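# Stand a toppled carton upright and open its lid

## Task

A closed carton is lying on its side on the table. Turn it so it stands upright with the lid facing up, then swing the lid open until it is roughly vertical or tilted back beyond vertical. The lid's tab is tucked inside the wall that carries the thumb notch.

## Robot and tools

Robot: one six-joint arm (UR7e style) carrying a sixteen-motor right hand (LEAP type) with index, middle, ring and thumb. Cameras: cam_head_left, cam_head_right (on a stand beside the table) and cam_wrist, each 896x504.

Frames. Scene frame: origin on the table top under the arm base, +z up, +y to the left when looking along +x. The arm base sits at (0, 0, +0.101) m, very slightly tilted. Absolute poses (end_effector_position in m, end_effector_quat_wxyz, velocities, Hand target, camera poses) are in the arm base frame. Offsets in commands run along the current Hand target's own axes. Hand point axes: +z along straight fingers toward the tips, +x across the palm away from the thumb, +y out of the palm face (the palm lies at y = -0.062). Fingertips reach about 0.139 m beyond the knuckles (z = -0.017). A rigid mast at the wrist on the palm side (x +0.05 to +0.10, z -0.16 to -0.11) can strike things.

execute_actions(actions, cameras). actions is a list of actions; each action is a table of up to 15 rows, one row per 1/30 s; a short table repeats its last row to fill 15. Every row has 24 numbers, each in [-1, 1]: dx, dy, dz, rx, ry, rz, then sixteen hand numbers, then current_limit, then speed. The first six are an offset, not a pose: measured from the Hand target as it stood when that action began (every row counts from that same start), along the Hand target's axes; 1.0 equals 0.6 m or 180 degrees; rx, ry, rz form one rotation vector. Sending the same offset again moves further. Images come back only for an empty actions list or when cameras names them (["all"] for all).

Hand numbers, in this exact order: index_mcp, index_abd, index_pip, index_dip, middle_mcp, middle_abd, middle_pip, middle_dip, ring_mcp, ring_abd, ring_pip, ring_dip, thumb_cmc, thumb_axl, thumb_mcp, thumb_ipl. Each is an absolute goal angle scaled linearly between the hinge's stops (degrees at +1, at -1; value when straight): finger _mcp (-18, +128; 0.75), _abd sideways (-60, +60; 0.00), _pip (-29, +108; 0.58), _dip (-21, +117; 0.70); thumb_cmc (-20, +120; 0.71), thumb_axl (-27, +140; 0.68), thumb_mcp (-69, +109; 0.23), thumb_ipl (-77, +108; 0.17). Moving toward -1 curls the fingers toward the palm and swings the thumb in front of the palm. current_limit maps -1..+1 to 0..550 mA per motor (floor 11 mA); speed sets hinge rate as (speed+1)/2 of 8.5 rad/s. Starting values are 0.4 and -0.6; settings persist. To leave the hand unchanged, resend the last sixteen numbers plus current_limit and speed (at scene start, copy them from a first result).

move(target, speed, blend, stop_force, zero, blocking, cameras). target is one 24-number row or a list of up to 15 rows; all offsets in the list are from the same starting Hand target, along its axes, same scale as above. speed: path top speed in m/s, 0.002 to 3.6, default 0.25 (rotation capped at twice that in rad/s); one value or one per target. blend: corner rounding in m per target, 0 means halt at each. stop_force: 3 to 120 N, ends the path when the wrist sensor feels that much push against travel; zero (default true) re-zeroes first. Omit stop_force when backing away from a contact. blocking=false returns early while the move continues (not allowed with stop_force). The result adds a move: line: done (within 3 mm and 2 degrees), off_target, moving, held or fault, plus limits such as paced or held. done does not prove nothing was touched.

wait(seconds 0 to 10); stop() brakes a running move; zoom_image(camera, region [x0,y0,x1,y1], at most 504x504 pixels, only of the newest images); zero_wrist_force(); read_manual(section="licences"); finished_scene(scene 1 or 2) ends the scene for good.

Result lines: hand pose and velocities, Hand target (the last command after clipping, base for the next offset), Joint positions, joint torques (whole drive output including gravity), Wrist force and Wrist torque along the end effector's axes plus the peak since the last report, and per hand motor: hand_goal, hand_measured, hand_current_ma, hand_state (moving, goal, blocked, overload). The arm often settles short of Hand target; an all-zero action re-requests it. Commanded orientation is limited to 32 degrees from the measured one per step.

Avoid: contact forces near 150 N or wrist torque near 25.7 N m (the arm halts for 10 s); aiming even slightly past a firm contact, since the arm is stiff; fast impacts; paths that pass close to the arm's own base; any hand motor drawing 495 mA or more for 5 s (it shuts off for 10 s); overheating (MOTOR HOT at 70 C, braking at 85 C); and letting the carton drop, get flung, or end up off the table, which fails the scene. To release a press, command the target back past the hand point.

Each tool is called after "Request:" as name(argument=value, ...) on one line, values as JSON.

## Session

Request:
execute_actions(actions=[])

Scene clock: 0.00 s.
end_effector_position=(+0.3813, +0.3359, +0.2918) hand_goal=(+0.754, +0.000, +0.576, +0.696, +0.754, +0.000, +0.576, +0.696, +0.754, +0.000, +0.576, +0.696, +0.714, +0.678, +0.226, +0.168) hand_measured=(+0.754, +0.000, +0.576, +0.696, +0.754, +0.000, +0.576, +0.696, +0.754, +0.000, +0.576, +0.696, +0.714, +0.678, +0.226, +0.168) hand_current_ma=(+0, +0, +0, +0, +0, +0, +0, +0, +0, +0, +0, +0, +0, +0, +0, +0) hand_state=(goal, goal, goal, goal, goal, goal, goal, goal, goal, goal, goal, goal, goal, goal, goal, goal) hand_current_limit=0.40 hand_speed=-0.60 end_effector_quat_wxyz=(-0.065, +0.875, -0.475, -0.064)
Joint positions: [0.362 -1.397 1.562 -1.751 -1.389 2.928]
Joint velocities: within noise
Joint torques (N m): no reading
Motor temperatures (°C): [33 31 21 27 32 40]
Wrist force (N): no reading
Wrist torque (N m): no reading
Wrist force, peak (N): no reading
Hand target: +0.3813, +0.3359, +0.2918; -0.065, +0.875, -0.475, -0.064

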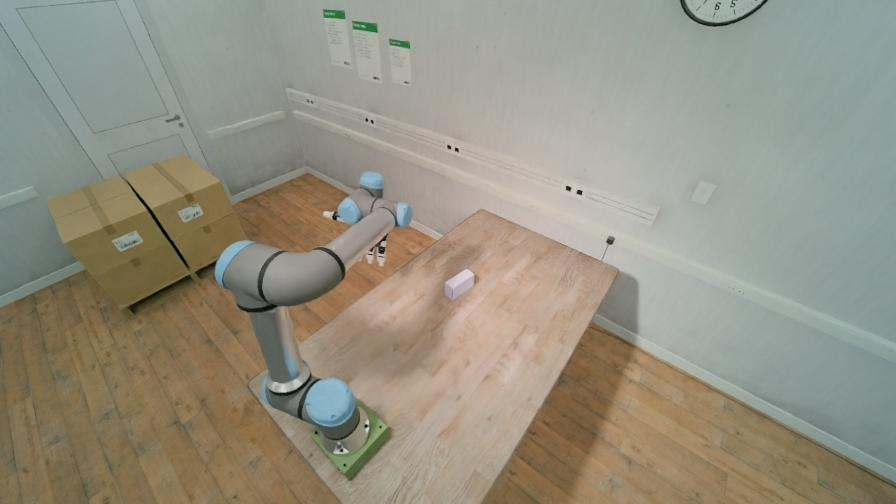

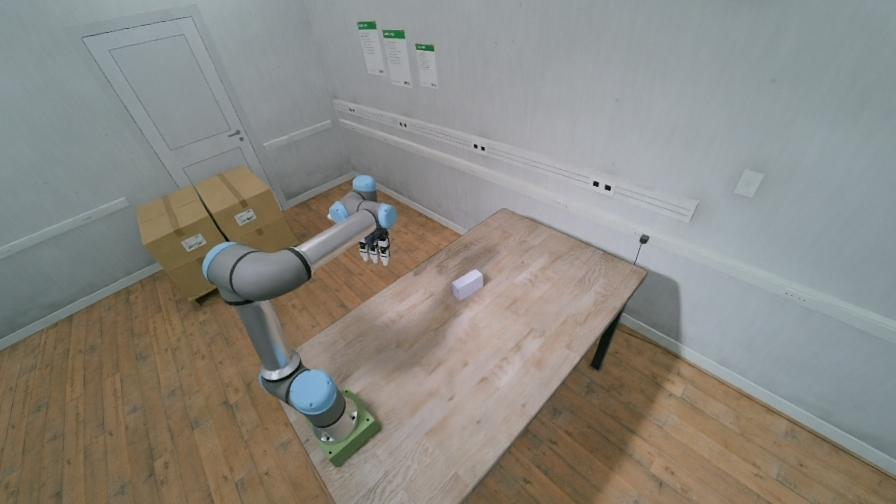

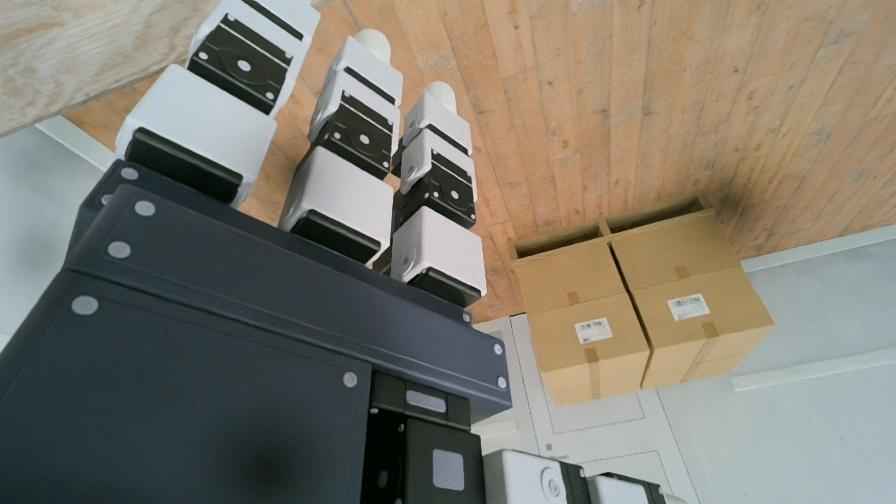

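Request:
zoom_image(camera="cam_head_left", region=[425, 258, 495, 308])

Request:
zoom_image(camera="cam_head_right", region=[432, 258, 502, 308])

Request:
zoom_image(camera="cam_head_left", region=[230, 160, 630, 480])

Request:
zoom_image(camera="cam_head_right", region=[230, 160, 630, 480])

Scaled by 7.200 from the camera's 896x504 image, which has a finer 1280x720 frame.

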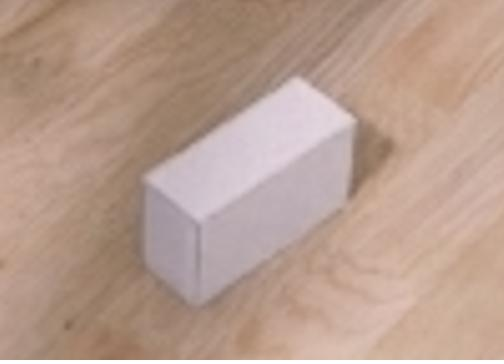

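Scaled by 7.200 from the camera's 896x504 image, which has a finer 1280x720 frame.

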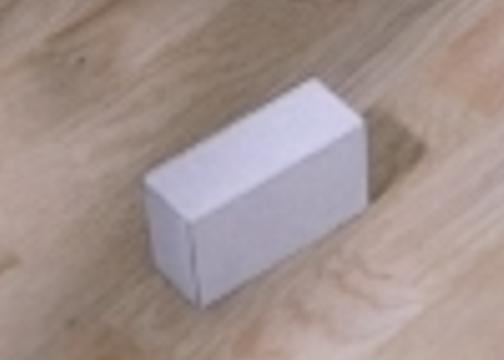

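Scaled by 1.260 from the camera's 896x504 image, which has a finer 1280x720 frame.

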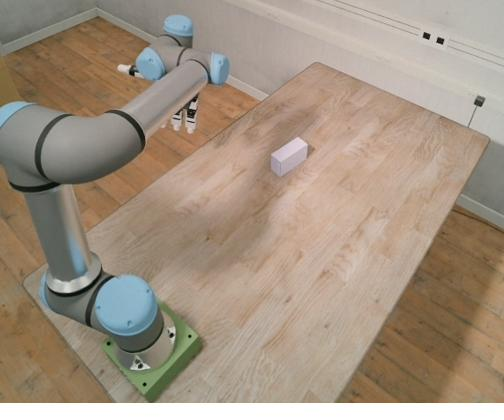

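Scaled by 1.260 from the camera's 896x504 image, which has a finer 1280x720 frame.

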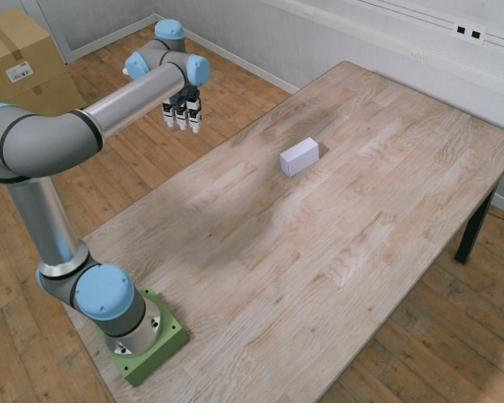

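Request:
move(target=[0.314,0.0707,0.0115,-0.0743,0.0364,0.4352,0.754,0,0.576,0.696,0.754,0,0.576,0.696,0.754,0,0.576,0.696,0.714,0.678,0.226,0.168,0.4,-0.6], speed=0.5, cameras=["all"])

Scene clock: 3.30 s.
end_effector_position=(+0.4473, +0.1592, +0.2501) hand_goal=(+0.754, +0.000, +0.576, +0.696, +0.754, +0.000, +0.576, +0.696, +0.754, +0.000, +0.576, +0.696, +0.714, +0.678, +0.226, +0.168) hand_measured=(+0.754, +0.000, +0.576, +0.696, +0.754, +0.000, +0.576, +0.696, +0.754, +0.000, +0.576, +0.696, +0.714, +0.678, +0.224, +0.168) hand_current_ma=(-3, +0, +3, +0, -4, +0, +3, +0, -4, +0, +3, +0, +4, -4, -13, -2) hand_state=(goal, goal, goal, goal, goal, goal, goal, goal, goal, goal, goal, goal, goal, goal, goal, goal) hand_current_limit=0.40 hand_speed=-0.60 end_effector_quat_wxyz=(-0.109, -0.384, +0.912, +0.095)
Joint positions: [-0.127 -1.416 1.682 -1.552 -1.517 3.781]
Joint torques (N m): [-6.96 -35.75 -30.39 -2.59 1.45 1.38]
Wrist force (N): [-0.7 -0.7 0.4]
Wrist torque (N m): [-0.07 0.03 -0.08]
Wrist force, peak (N): [-0.3 -1.5 0.4]
Hand target: +0.4474, +0.1591, +0.2501; -0.109, -0.383, +0.912, +0.095
Off the commanded pose: 0.000 m, 0 deg.
move: done

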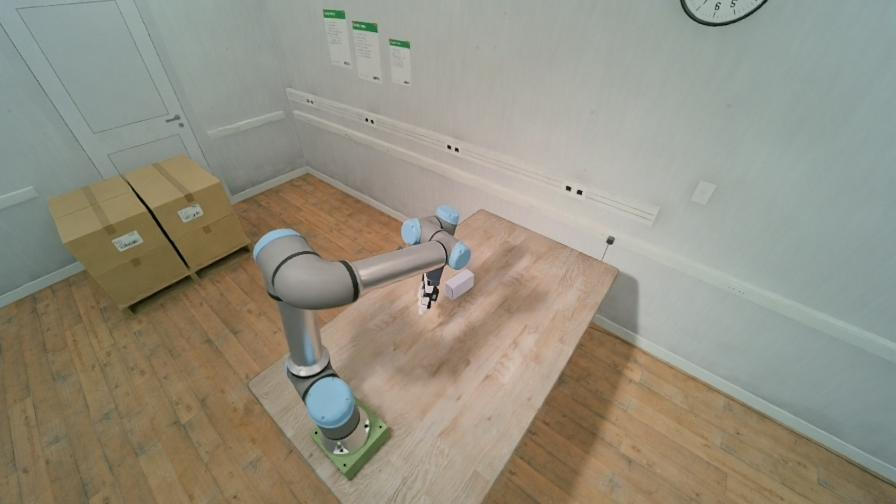

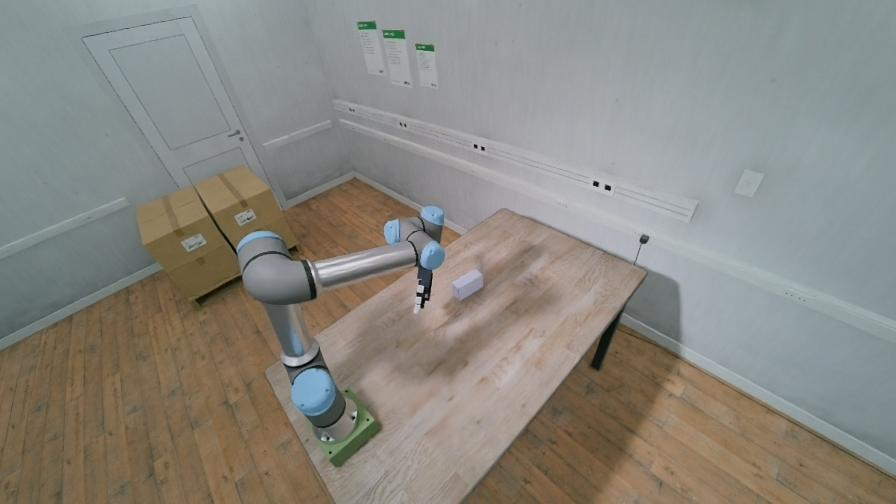

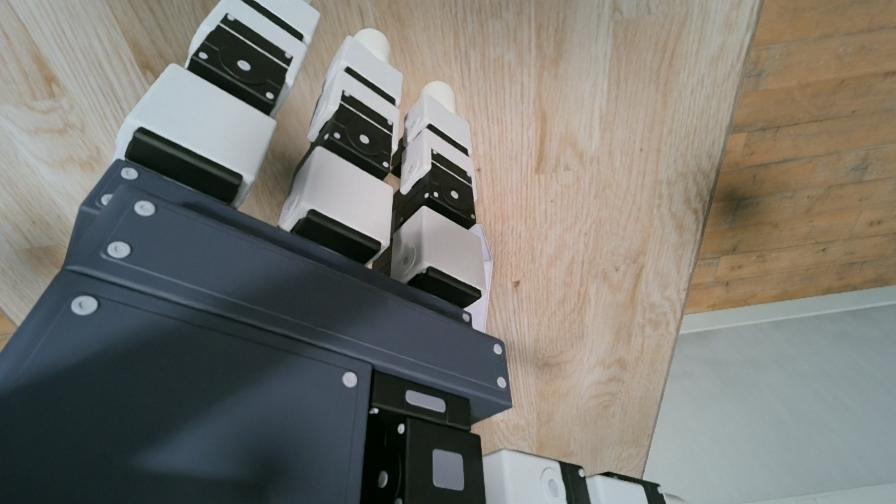

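Request:
move(target=[0.142,-0.2975,0.078,0,0,0,0.754,0,0.576,0.696,0.754,0,0.576,0.696,0.754,0,0.576,0.696,0.714,0.678,0.226,0.168,0.4,-0.6], speed=0.4, cameras=["cam_wrist"])

Request:
zoom_image(camera="cam_wrist", region=[460, 100, 830, 400])

Scene clock: 4.70 s.
end_effector_position=(+0.4977, -0.0208, +0.1703) hand_goal=(+0.754, +0.000, +0.576, +0.696, +0.754, +0.000, +0.576, +0.696, +0.754, +0.000, +0.576, +0.696, +0.714, +0.678, +0.226, +0.168) hand_measured=(+0.754, +0.000, +0.576, +0.696, +0.754, +0.000, +0.576, +0.696, +0.754, +0.000, +0.576, +0.696, +0.716, +0.678, +0.224, +0.168) hand_current_ma=(+3, +0, +3, +0, +4, +0, +3, +0, +3, +0, +3, +0, +7, -4, -14, -2) hand_state=(goal, goal, goal, goal, goal, goal, goal, goal, goal, goal, goal, goal, goal, goal, goal, goal) hand_current_limit=0.40 hand_speed=-0.60 end_effector_quat_wxyz=(-0.109, -0.383, +0.912, +0.095)
Joint positions: [-0.409 -1.22 1.646 -1.707 -1.597 3.511]
Joint torques (N m): [-12.67 -29.99 -21.15 -2.69 0.28 -1.72]
Wrist force (N): [-0.5 -0.7 0.0]
Wrist torque (N m): [-0.04 0.03 -0.16]
Wrist force, peak (N): [0.5 -3.5 1.1]
Hand target: +0.4977, -0.0209, +0.1702; -0.109, -0.383, +0.912, +0.095
Off the commanded pose: 0.000 m, 0 deg.
move: done
Images, in order (width x height): cam_wrist 896x504.

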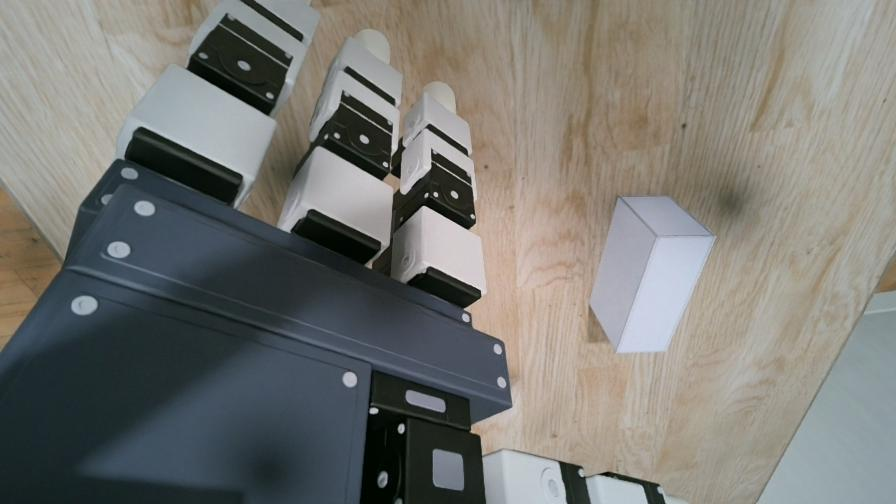

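Scaled by 1.362 from the camera's 896x504 image, which has a finer 1280x720 frame.

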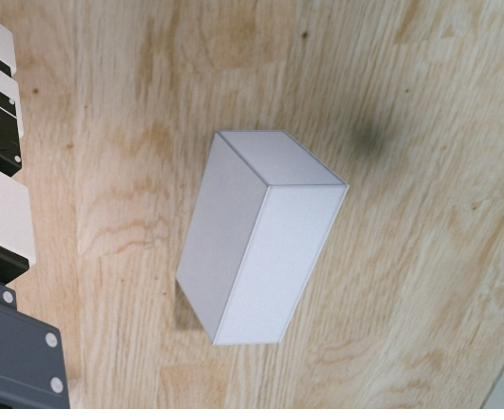

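Request:
zoom_image(camera="cam_wrist", region=[580, 185, 730, 285])

Request:
zoom_image(camera="cam_wrist", region=[580, 265, 730, 365])

Scaled by 3.360 from the camera's 896x504 image, which has a finer 1280x720 frame.

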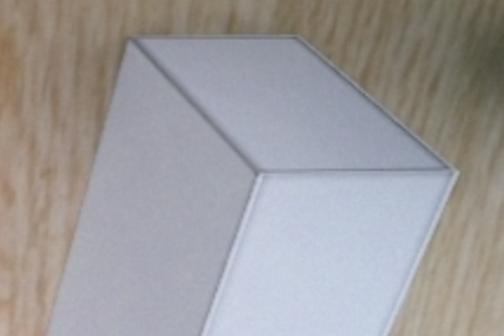

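Scaled by 3.360 from the camera's 896x504 image, which has a finer 1280x720 frame.

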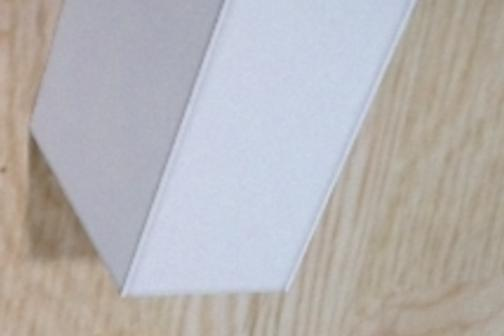

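Request:
move(target=[-0.4653,0.2575,0.048,-0.0423,-0.0857,0.319,0.754,0,0.576,0.696,0.754,0,0.576,0.696,0.754,0,0.576,0.696,0.714,0.678,0.226,0.168,0.4,-0.6], speed=0.4, cameras=["cam_wrist"])

Request:
zoom_image(camera="cam_wrist", region=[460, 100, 830, 400])

Scene clock: 7.50 s.
end_effector_position=(+0.5754, +0.2890, +0.1469) hand_goal=(+0.754, +0.000, +0.576, +0.696, +0.754, +0.000, +0.576, +0.696, +0.754, +0.000, +0.576, +0.696, +0.714, +0.678, +0.226, +0.168) hand_measured=(+0.754, +0.000, +0.576, +0.696, +0.754, +0.000, +0.576, +0.696, +0.754, +0.000, +0.576, +0.696, +0.716, +0.678, +0.224, +0.168) hand_current_ma=(+3, +0, +3, +0, +4, +0, +3, +0, +3, +0, +3, +0, +7, -4, -14, -2) hand_state=(goal, goal, goal, goal, goal, goal, goal, goal, goal, goal, goal, goal, goal, goal, goal, goal) hand_current_limit=0.40 hand_speed=-0.60 end_effector_quat_wxyz=(-0.047, +0.124, +0.982, +0.137)
Joint positions: [0.032 -1.277 1.861 -2.103 -1.285 4.987]
Joint torques (N m): [6.91 -38.02 -27.87 -3.26 1.82 1.46]
Wrist force (N): [-0.6 -0.5 0.4]
Wrist torque (N m): [-0.04 0.02 -0.16]
Wrist force, peak (N): [0.3 -1.9 0.0]
Hand target: +0.5754, +0.2891, +0.1469; -0.047, +0.123, +0.982, +0.137
Off the commanded pose: 0.000 m, 0 deg.
move: done
Images, in order (width x height): cam_wrist 896x504.

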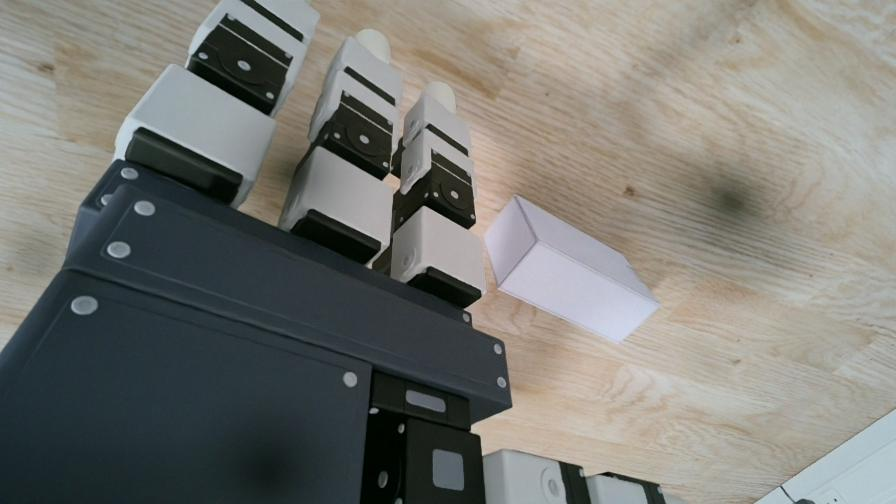

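Scaled by 1.362 from the camera's 896x504 image, which has a finer 1280x720 frame.

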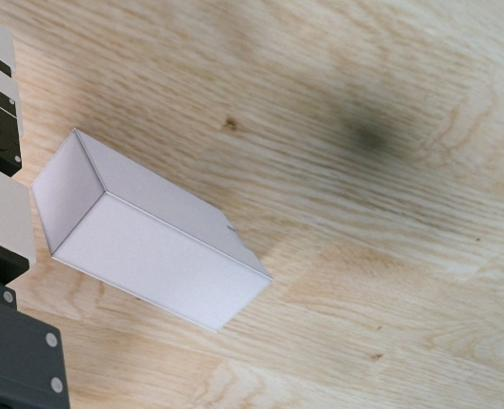

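Request:
zoom_image(camera="cam_wrist", region=[570, 230, 690, 350])

Request:
zoom_image(camera="cam_wrist", region=[480, 180, 600, 300])

Scaled by 4.200 from the camera's 896x504 image, which has a finer 1280x720 frame.

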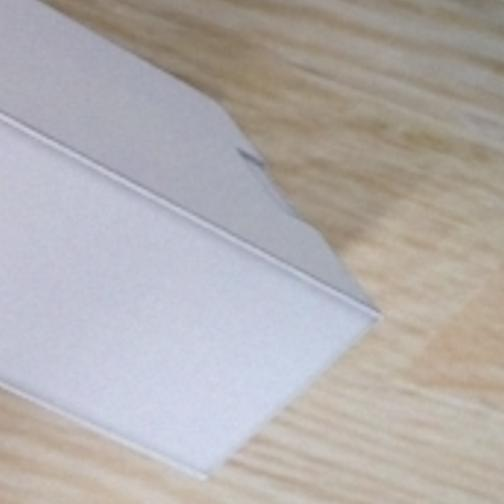

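Scaled by 4.200 from the camera's 896x504 image, which has a finer 1280x720 frame.

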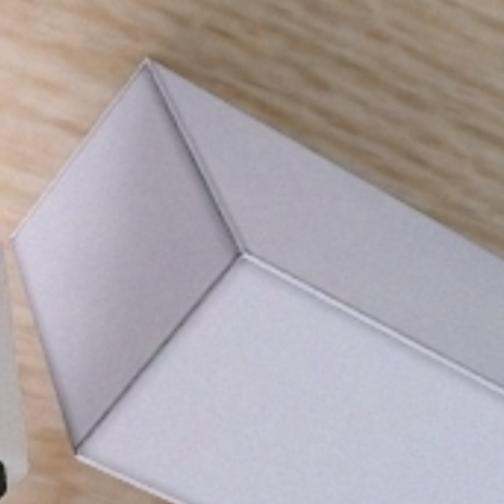

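Request:
move(target=[[0.0152,-0.1697,-0.2748,0.0963,0.0433,-0.5567,-0.233,0,0.431,0.696,-0.233,0,0.431,0.696,-0.068,0,0.576,0.696,-0.571,0.678,0.36,0.168,0.4,-0.6],[-0.0575,-0.117,-0.2703,-0.0536,-0.1293,0.9511,-0.233,0,0.431,0.696,-0.233,0,0.431,0.696,-0.068,0,0.576,0.696,-0.571,0.678,0.36,0.168,0.4,-0.6],[-0.322,-0.0677,-0.0663,0.0023,0.5735,0.7545,-0.233,0,0.431,0.696,-0.233,0,0.431,0.696,-0.068,0,0.576,0.696,-0.571,0.678,0.36,0.168,0.4,-0.6]], speed=0.6, blend=[0.04,0.04,0], cameras=["all"])

Scene clock: 18.90 s.
end_effector_position=(+0.7538, +0.1957, +0.1502) hand_goal=(-0.232, +0.000, +0.432, +0.696, -0.232, +0.000, +0.432, +0.696, -0.068, +0.000, +0.576, +0.696, -0.570, +0.678, +0.360, +0.168) hand_measured=(-0.234, +0.000, +0.434, +0.696, -0.234, +0.000, +0.434, +0.696, -0.072, +0.000, +0.576, +0.696, -0.568, +0.678, +0.356, +0.168) hand_current_ma=(-6, +0, +11, +0, -7, +0, +11, +0, -17, +0, +3, +0, +8, -4, -24, -2) hand_state=(goal, goal, goal, goal, goal, goal, goal, goal, goal, goal, goal, goal, goal, goal, goal, goal) hand_current_limit=0.40 hand_speed=-0.60 end_effector_quat_wxyz=(+0.703, -0.708, +0.046, -0.046) end_effector_velocity=(+0.000, +0.000, +0.001) end_effector_angular_velocity=(+0.001, +0.001, -0.001)
Joint positions: [-0.225 -0.627 0.821 -0.257 -0.095 0.062]
Joint velocities: [0 0 -0.001 0.006 0 -0.003]
Joint torques (N m): [-4.37 -54.45 -28.25 1.64 1.3 -1.24]
Wrist force (N): [0.9 -0.1 0.1]
Wrist torque (N m): [-0.21 -0.09 0.19]
Wrist force, peak (N): [1.4 1.0 -0.1]
Hand target: +0.7538, +0.1957, +0.1502; +0.705, -0.706, +0.046, -0.046
Off the commanded pose: 0.000 m, 0 deg.
move: done

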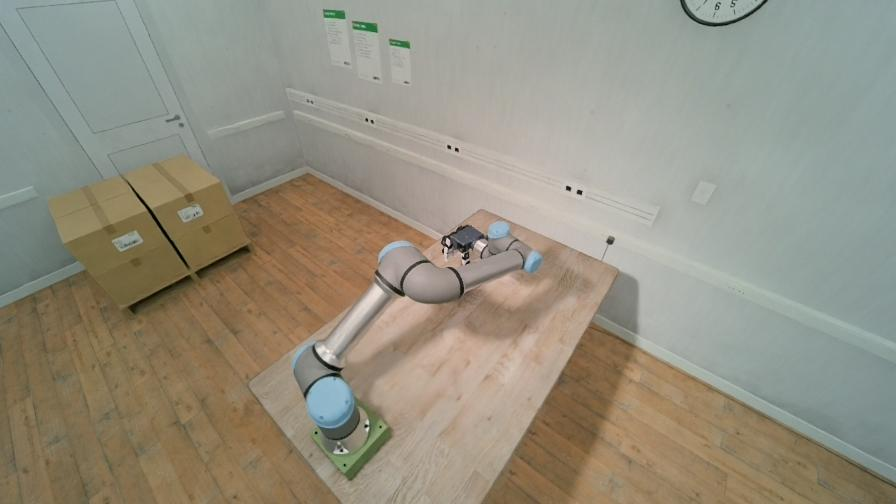

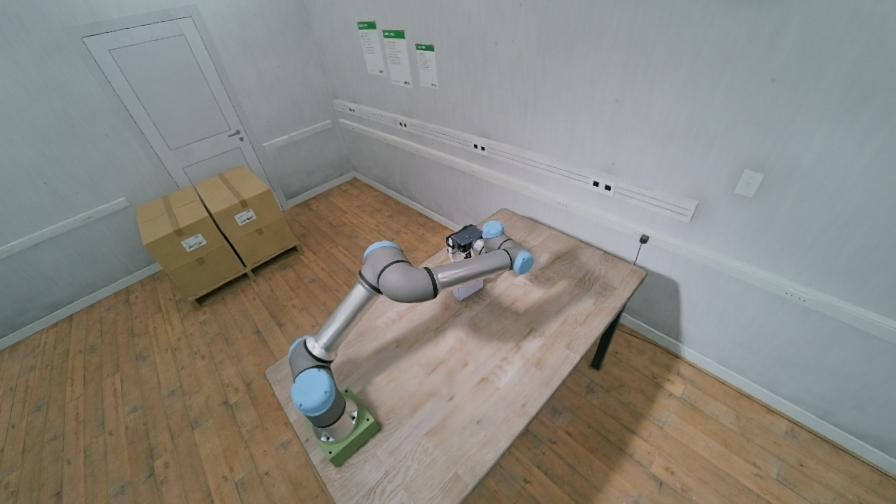

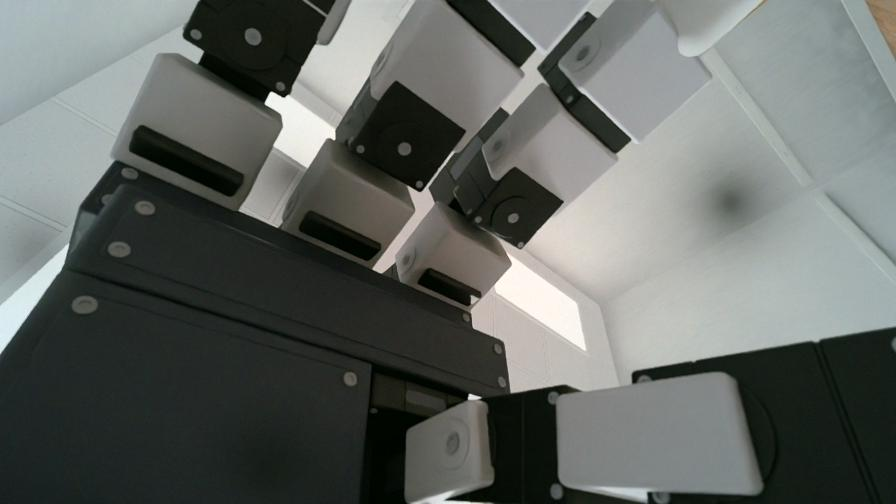

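Request:
zoom_image(camera="cam_head_left", region=[425, 215, 525, 305])

Request:
zoom_image(camera="cam_head_right", region=[425, 215, 525, 305])

Scaled by 5.040 from the camera's 896x504 image, which has a finer 1280x720 frame.

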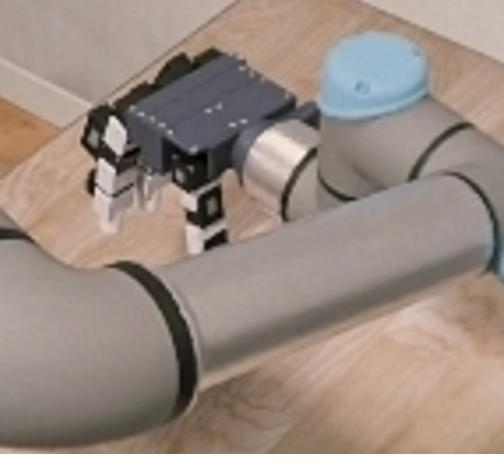

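Scaled by 5.040 from the camera's 896x504 image, which has a finer 1280x720 frame.

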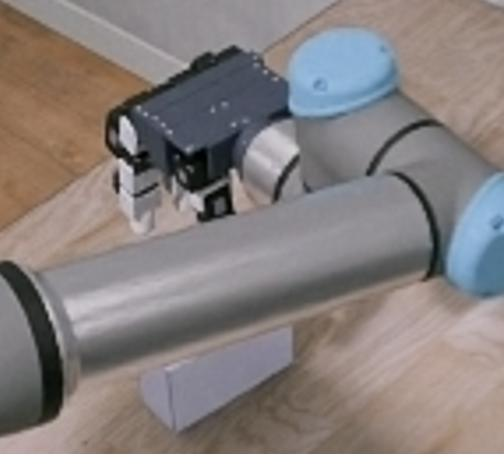

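Request:
move(target=[0,0.268,0,0,0,0,-0.233,0,0.431,0.696,-0.233,0,0.431,0.696,-0.068,0,0.576,0.696,-0.571,0.678,0.36,0.168,0.4,-0.6], speed=0.15, stop_force=8, cameras=["all"])

Request:
zoom_image(camera="cam_head_left", region=[425, 215, 525, 305])

Request:
zoom_image(camera="cam_head_right", region=[425, 215, 525, 305])

Scene clock: 22.87 s.
end_effector_position=(+0.7537, +0.1954, -0.0082) hand_goal=(-0.232, +0.000, +0.432, +0.696, -0.232, +0.000, +0.432, +0.696, -0.068, +0.000, +0.576, +0.696, -0.570, +0.678, +0.360, +0.168) hand_measured=(-0.234, +0.000, +0.434, +0.696, -0.234, +0.000, +0.434, +0.696, -0.072, +0.000, +0.576, +0.696, -0.568, +0.678, +0.360, +0.162) hand_current_ma=(-10, +0, +10, +0, -12, +0, +11, +0, -25, +0, +3, +0, +9, -4, +0, -35) hand_state=(goal, goal, goal, goal, goal, goal, goal, goal, goal, goal, goal, goal, goal, goal, goal, goal) hand_current_limit=0.40 hand_speed=-0.60 end_effector_quat_wxyz=(+0.705, -0.706, +0.046, -0.046)
Joint positions: [-0.226 -0.455 0.91 -0.467 -0.097 0.012]
Joint torques (N m): [-9.33 -62.23 -25.17 1.28 -0.49 -1.5]
Wrist force (N): [1.3 -7.6 1.7]
Wrist torque (N m): [-1.02 -0.14 0.40]
Wrist force, peak (N): [-2.6 -87.6 10.8]
Hand target: +0.7537, +0.1954, -0.0082; +0.705, -0.706, +0.046, -0.046 (not the last commanded pose)
Off the commanded pose: 0.002 m, 0 deg.
move: contact

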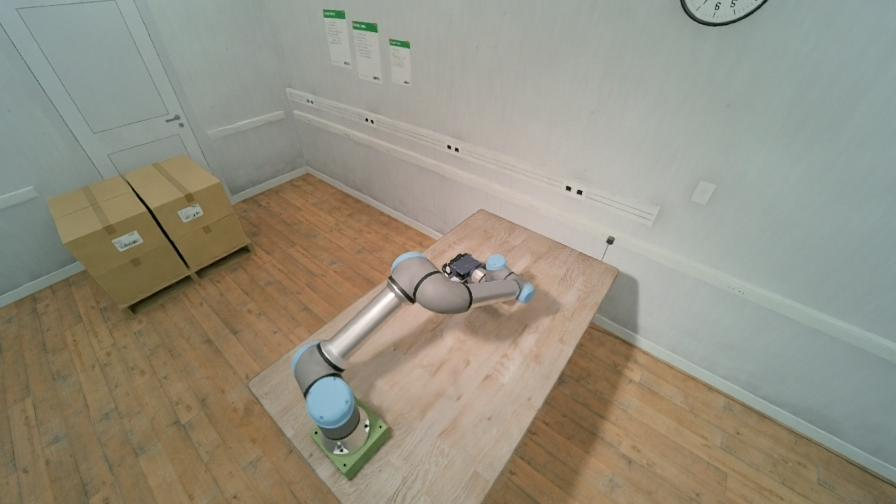

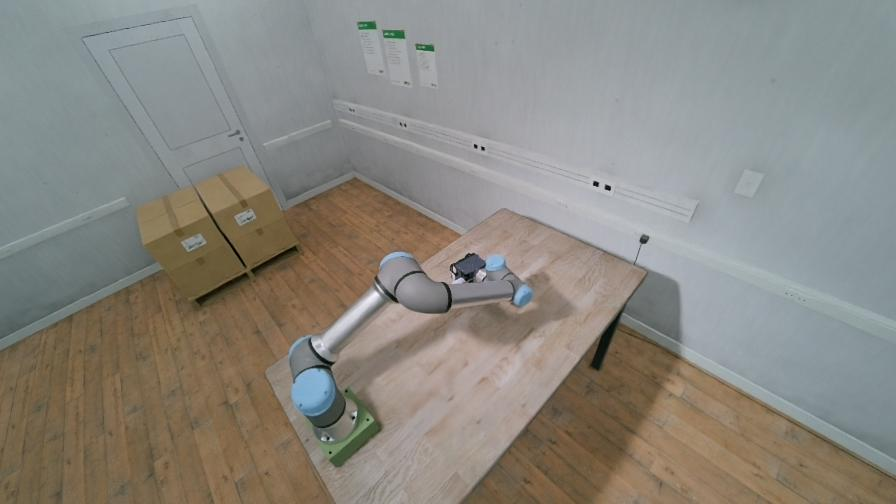

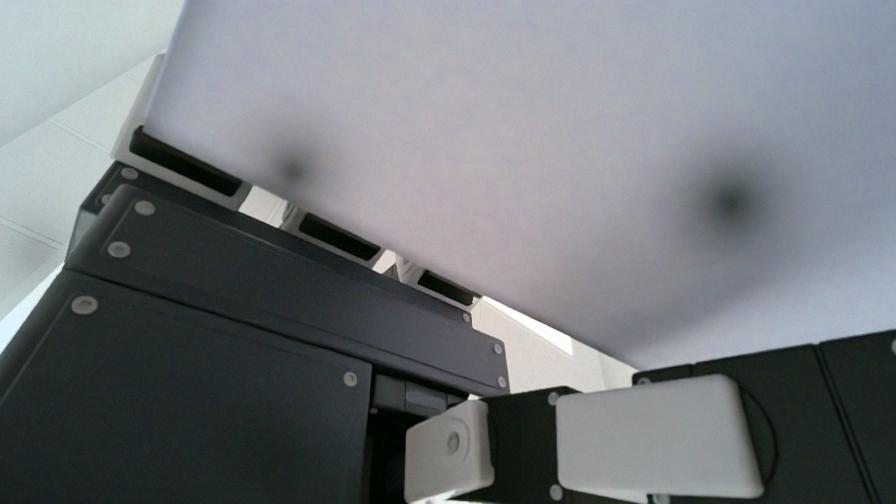

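Scaled by 5.040 from the camera's 896x504 image, which has a finer 1280x720 frame.

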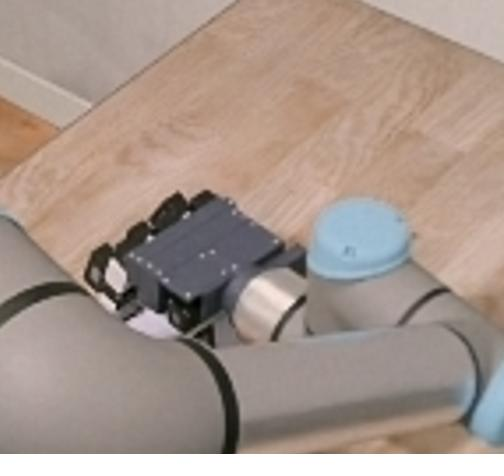

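Scaled by 5.040 from the camera's 896x504 image, which has a finer 1280x720 frame.

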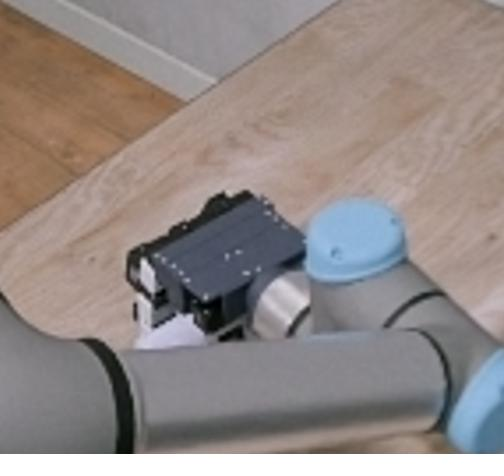

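Request:
move(target=[0.02,-0.022,0,0,0,0,-0.233,0,0.431,0.696,-0.233,0,0.431,0.696,-0.068,0,0.576,0.696,-0.571,0.678,0.36,0.168,0.4,-0.6], speed=0.1)

Request:
move(target=[0,0,0,0,0,0,-0.52,0,0.431,0.696,-0.52,0,0.431,0.696,-0.068,0,0.576,0.696,-0.571,0.678,0.15,0.168,0.2,-0.85], cameras=["all"])

Request:
zoom_image(camera="cam_head_left", region=[425, 215, 525, 305])

Request:
zoom_image(camera="cam_head_right", region=[425, 215, 525, 305])

Scene clock: 24.60 s.
end_effector_position=(+0.7656, +0.1939, +0.0050) hand_goal=(-0.232, +0.000, +0.432, +0.696, -0.232, +0.000, +0.432, +0.696, -0.068, +0.000, +0.576, +0.696, -0.570, +0.678, +0.360, +0.168) hand_measured=(-0.234, +0.000, +0.434, +0.696, -0.234, +0.000, +0.434, +0.696, -0.072, +0.000, +0.576, +0.696, -0.568, +0.678, +0.360, +0.166) hand_current_ma=(-10, +0, +10, +0, -12, +0, +11, +0, -25, +0, +3, +0, +9, -4, -2, -15) hand_state=(goal, goal, goal, goal, goal, goal, goal, goal, goal, goal, goal, goal, goal, goal, goal, goal) hand_current_limit=0.40 hand_speed=-0.60 end_effector_quat_wxyz=(+0.705, -0.706, +0.046, -0.046)
Joint positions: [-0.225 -0.438 0.838 -0.414 -0.095 0.013]
Joint torques (N m): [-4.63 -62.63 -23.02 -1.27 -1.1 1.52]
Wrist force (N): [1.7 0.2 0.5]
Wrist torque (N m): [-0.20 -0.21 0.35]
Wrist force, peak (N): [1.5 -7.7 1.4]
Hand target: +0.7656, +0.1938, +0.0050; +0.705, -0.706, +0.046, -0.046
Off the commanded pose: 0.000 m, 0 deg.
move: done

Scene clock: 25.30 s.
end_effector_position=(+0.7656, +0.1938, +0.0051) hand_goal=(-0.520, +0.000, +0.432, +0.696, -0.520, +0.000, +0.432, +0.696, -0.068, +0.000, +0.576, +0.696, -0.570, +0.678, +0.150, +0.168) hand_measured=(-0.414, +0.000, +0.448, +0.702, -0.416, +0.000, +0.448, +0.702, -0.072, +0.000, +0.576, +0.696, -0.566, +0.678, +0.220, +0.176) hand_current_ma=(+328, -1, +80, +28, +330, -1, +77, +29, -25, +0, +3, +0, +17, -4, +330, +49) hand_state=(blocked, goal, goal, goal, blocked, goal, goal, goal, goal, goal, goal, goal, goal, goal, blocked, goal) hand_current_limit=0.20 hand_speed=-0.85 end_effector_quat_wxyz=(+0.705, -0.706, +0.046, -0.046)
Joint positions: [-0.225 -0.438 0.838 -0.414 -0.095 0.013]
Joint torques (N m): [-10.81 -67 -11.25 -1.15 -0.97 1.43]
Wrist force (N): [1.7 -1.7 0.8]
Wrist torque (N m): [-0.20 -0.21 0.35]
Wrist force, peak (N): [1.7 -1.8 0.7]
Hand target: +0.7656, +0.1938, +0.0050; +0.705, -0.706, +0.046, -0.046
Off the commanded pose: 0.000 m, 0 deg.
move: done

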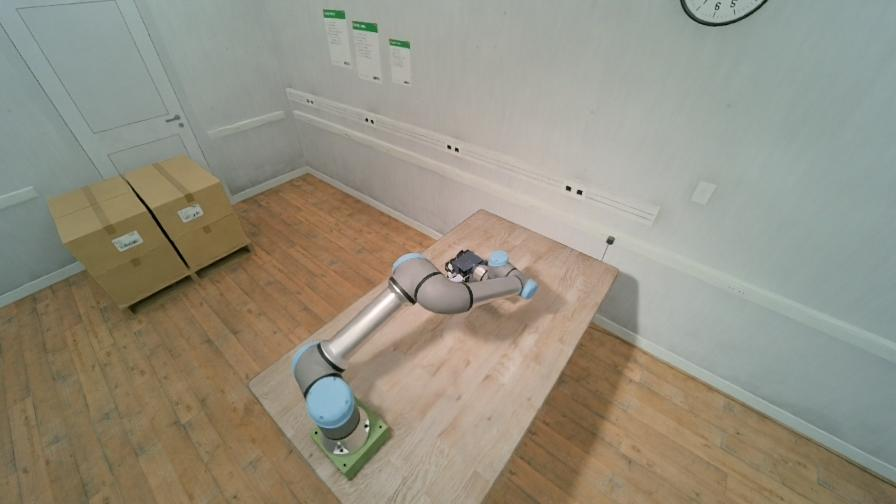

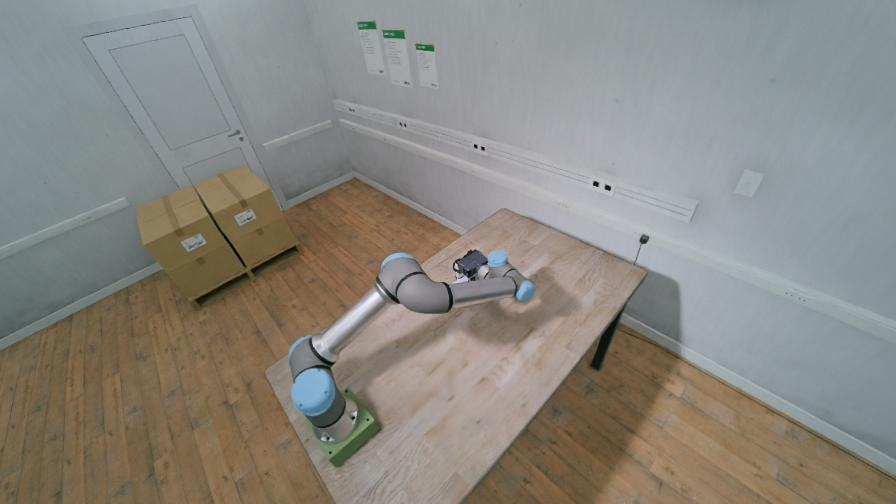

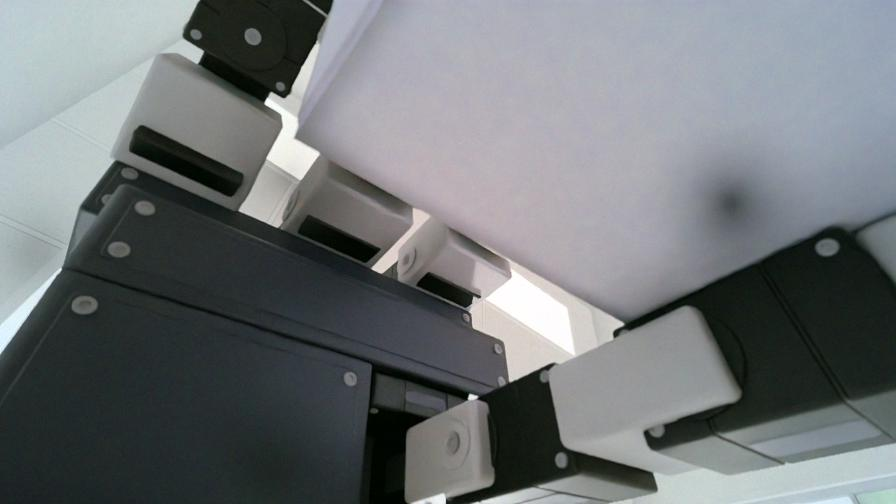

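Scaled by 5.040 from the camera's 896x504 image, which has a finer 1280x720 frame.

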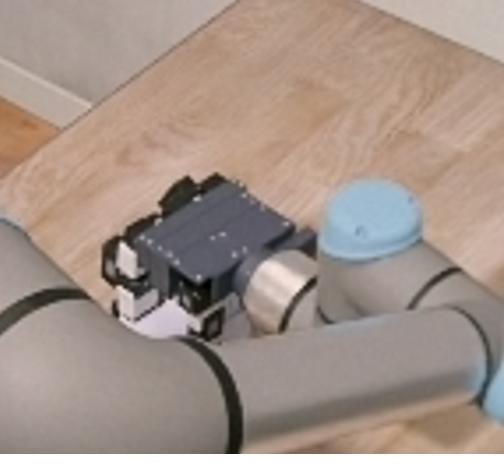

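Scaled by 5.040 from the camera's 896x504 image, which has a finer 1280x720 frame.

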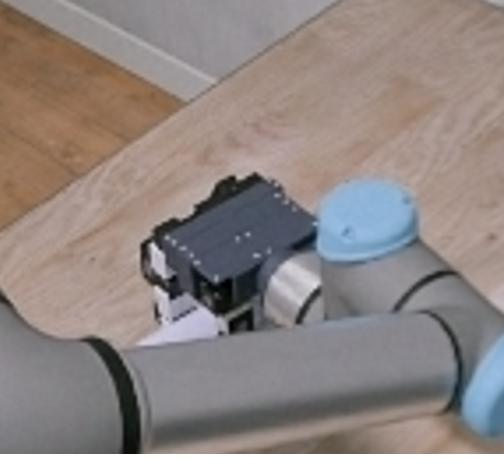

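Request:
move(target=[0,0,0,0,0,0,-0.33,0,0.431,0.696,-0.33,0,0.431,0.696,-0.068,0,0.576,0.696,-0.571,0.678,0.29,0.168,0.2,-0.7])

Request:
move(target=[-0.021,0,0,0,0,0,-0.33,0,0.431,0.696,-0.33,0,0.431,0.696,-0.068,0,0.576,0.696,-0.571,0.678,0.29,0.168,0.2,-0.7], speed=0.1)

Request:
move(target=[0,0,0,0,0,0,-0.53,0,0.431,0.696,-0.53,0,0.431,0.696,-0.068,0,0.576,0.696,-0.571,0.678,0.12,0.168,0.2,-0.85], cameras=["cam_wrist"])

Scene clock: 27.27 s.
end_effector_position=(+0.7656, +0.1938, +0.0050) hand_goal=(-0.330, +0.000, +0.432, +0.696, -0.330, +0.000, +0.432, +0.696, -0.068, +0.000, +0.576, +0.696, -0.570, +0.678, +0.290, +0.168) hand_measured=(-0.336, +0.000, +0.434, +0.698, -0.338, +0.000, +0.434, +0.698, -0.072, +0.000, +0.576, +0.696, -0.568, +0.678, +0.288, +0.170) hand_current_ma=(-34, -1, +12, +13, -38, -1, +13, +14, -25, +0, +3, +0, +10, -4, -16, +12) hand_state=(goal, goal, goal, goal, goal, goal, goal, goal, goal, goal, goal, goal, goal, goal, goal, goal) hand_current_limit=0.20 hand_speed=-0.70 end_effector_quat_wxyz=(+0.705, -0.706, +0.046, -0.046)
Joint positions: [-0.225 -0.438 0.838 -0.414 -0.095 0.013]
Joint torques (N m): [-9.99 -66.4 -12.16 -1.07 -0.51 1.4]
Wrist force (N): [1.5 0.0 0.3]
Wrist torque (N m): [-0.21 -0.17 0.31]
Wrist force, peak (N): [2.0 -2.2 0.9]
Hand target: +0.7656, +0.1938, +0.0050; +0.705, -0.706, +0.046, -0.046
Off the commanded pose: 0.000 m, 0 deg.
move: done

Scene clock: 28.13 s.
end_effector_position=(+0.7531, +0.1954, +0.0050) hand_goal=(-0.330, +0.000, +0.432, +0.696, -0.330, +0.000, +0.432, +0.696, -0.068, +0.000, +0.576, +0.696, -0.570, +0.678, +0.290, +0.168) hand_measured=(-0.336, +0.000, +0.434, +0.698, -0.338, +0.000, +0.434, +0.698, -0.072, +0.000, +0.576, +0.696, -0.568, +0.678, +0.288, +0.170) hand_current_ma=(-34, -1, +12, +13, -38, -1, +13, +14, -25, +0, +3, +0, +9, -4, -16, +12) hand_state=(goal, goal, goal, goal, goal, goal, goal, goal, goal, goal, goal, goal, goal, goal, goal, goal) hand_current_limit=0.20 hand_speed=-0.70 end_effector_quat_wxyz=(+0.705, -0.706, +0.046, -0.046)
Joint positions: [-0.227 -0.474 0.911 -0.451 -0.097 0.013]
Joint torques (N m): [1.16 -65.94 -12.34 1.37 1.39 -0.68]
Wrist force (N): [1.6 0.4 0.3]
Wrist torque (N m): [-0.15 -0.18 0.24]
Wrist force, peak (N): [2.0 0.2 0.2]
Hand target: +0.7531, +0.1955, +0.0050; +0.705, -0.706, +0.046, -0.046
Off the commanded pose: 0.000 m, 0 deg.
move: done

Scene clock: 28.67 s.
end_effector_position=(+0.7531, +0.1955, +0.0050) hand_goal=(-0.530, +0.000, +0.432, +0.696, -0.530, +0.000, +0.432, +0.696, -0.068, +0.000, +0.576, +0.696, -0.570, +0.678, +0.120, +0.168) hand_measured=(-0.418, +0.000, +0.448, +0.702, -0.420, +0.000, +0.448, +0.702, -0.072, +0.000, +0.576, +0.696, -0.568, +0.678, +0.226, +0.174) hand_current_ma=(+330, -2, +78, +27, +330, -2, +75, +27, -25, +0, +3, +0, +14, -4, +330, +36) hand_state=(blocked, goal, goal, goal, blocked, goal, goal, goal, goal, goal, goal, goal, goal, goal, blocked, goal) hand_current_limit=0.20 hand_speed=-0.85 end_effector_quat_wxyz=(+0.705, -0.706, +0.046, -0.046)
Joint positions: [-0.226 -0.474 0.911 -0.451 -0.097 0.012]
Joint torques (N m): [6.73 -63.31 -17.79 1.6 1.24 -1.32]
Wrist force (N): [1.8 -2.4 0.5]
Wrist torque (N m): [-0.24 -0.22 0.26]
Wrist force, peak (N): [1.8 -2.5 0.5]
Hand target: +0.7531, +0.1955, +0.0050; +0.705, -0.706, +0.046, -0.046
Off the commanded pose: 0.000 m, 0 deg.
move: done
Images, in order (width x height): cam_wrist 896x504.

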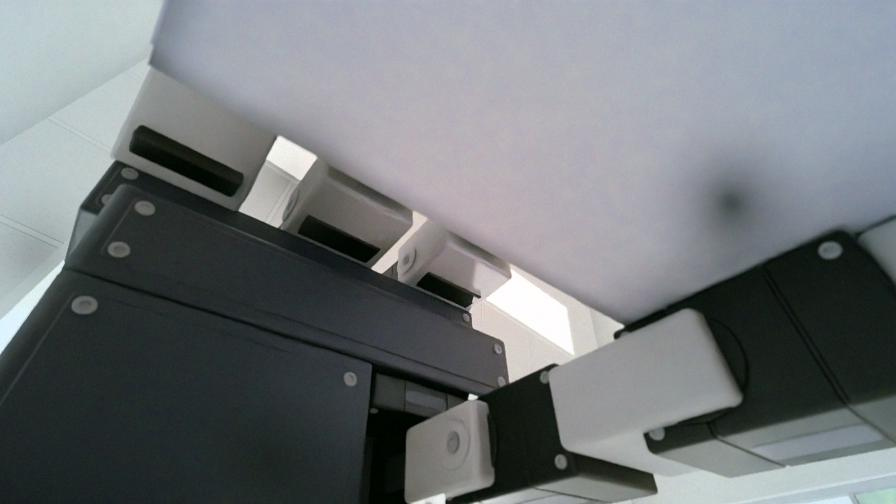

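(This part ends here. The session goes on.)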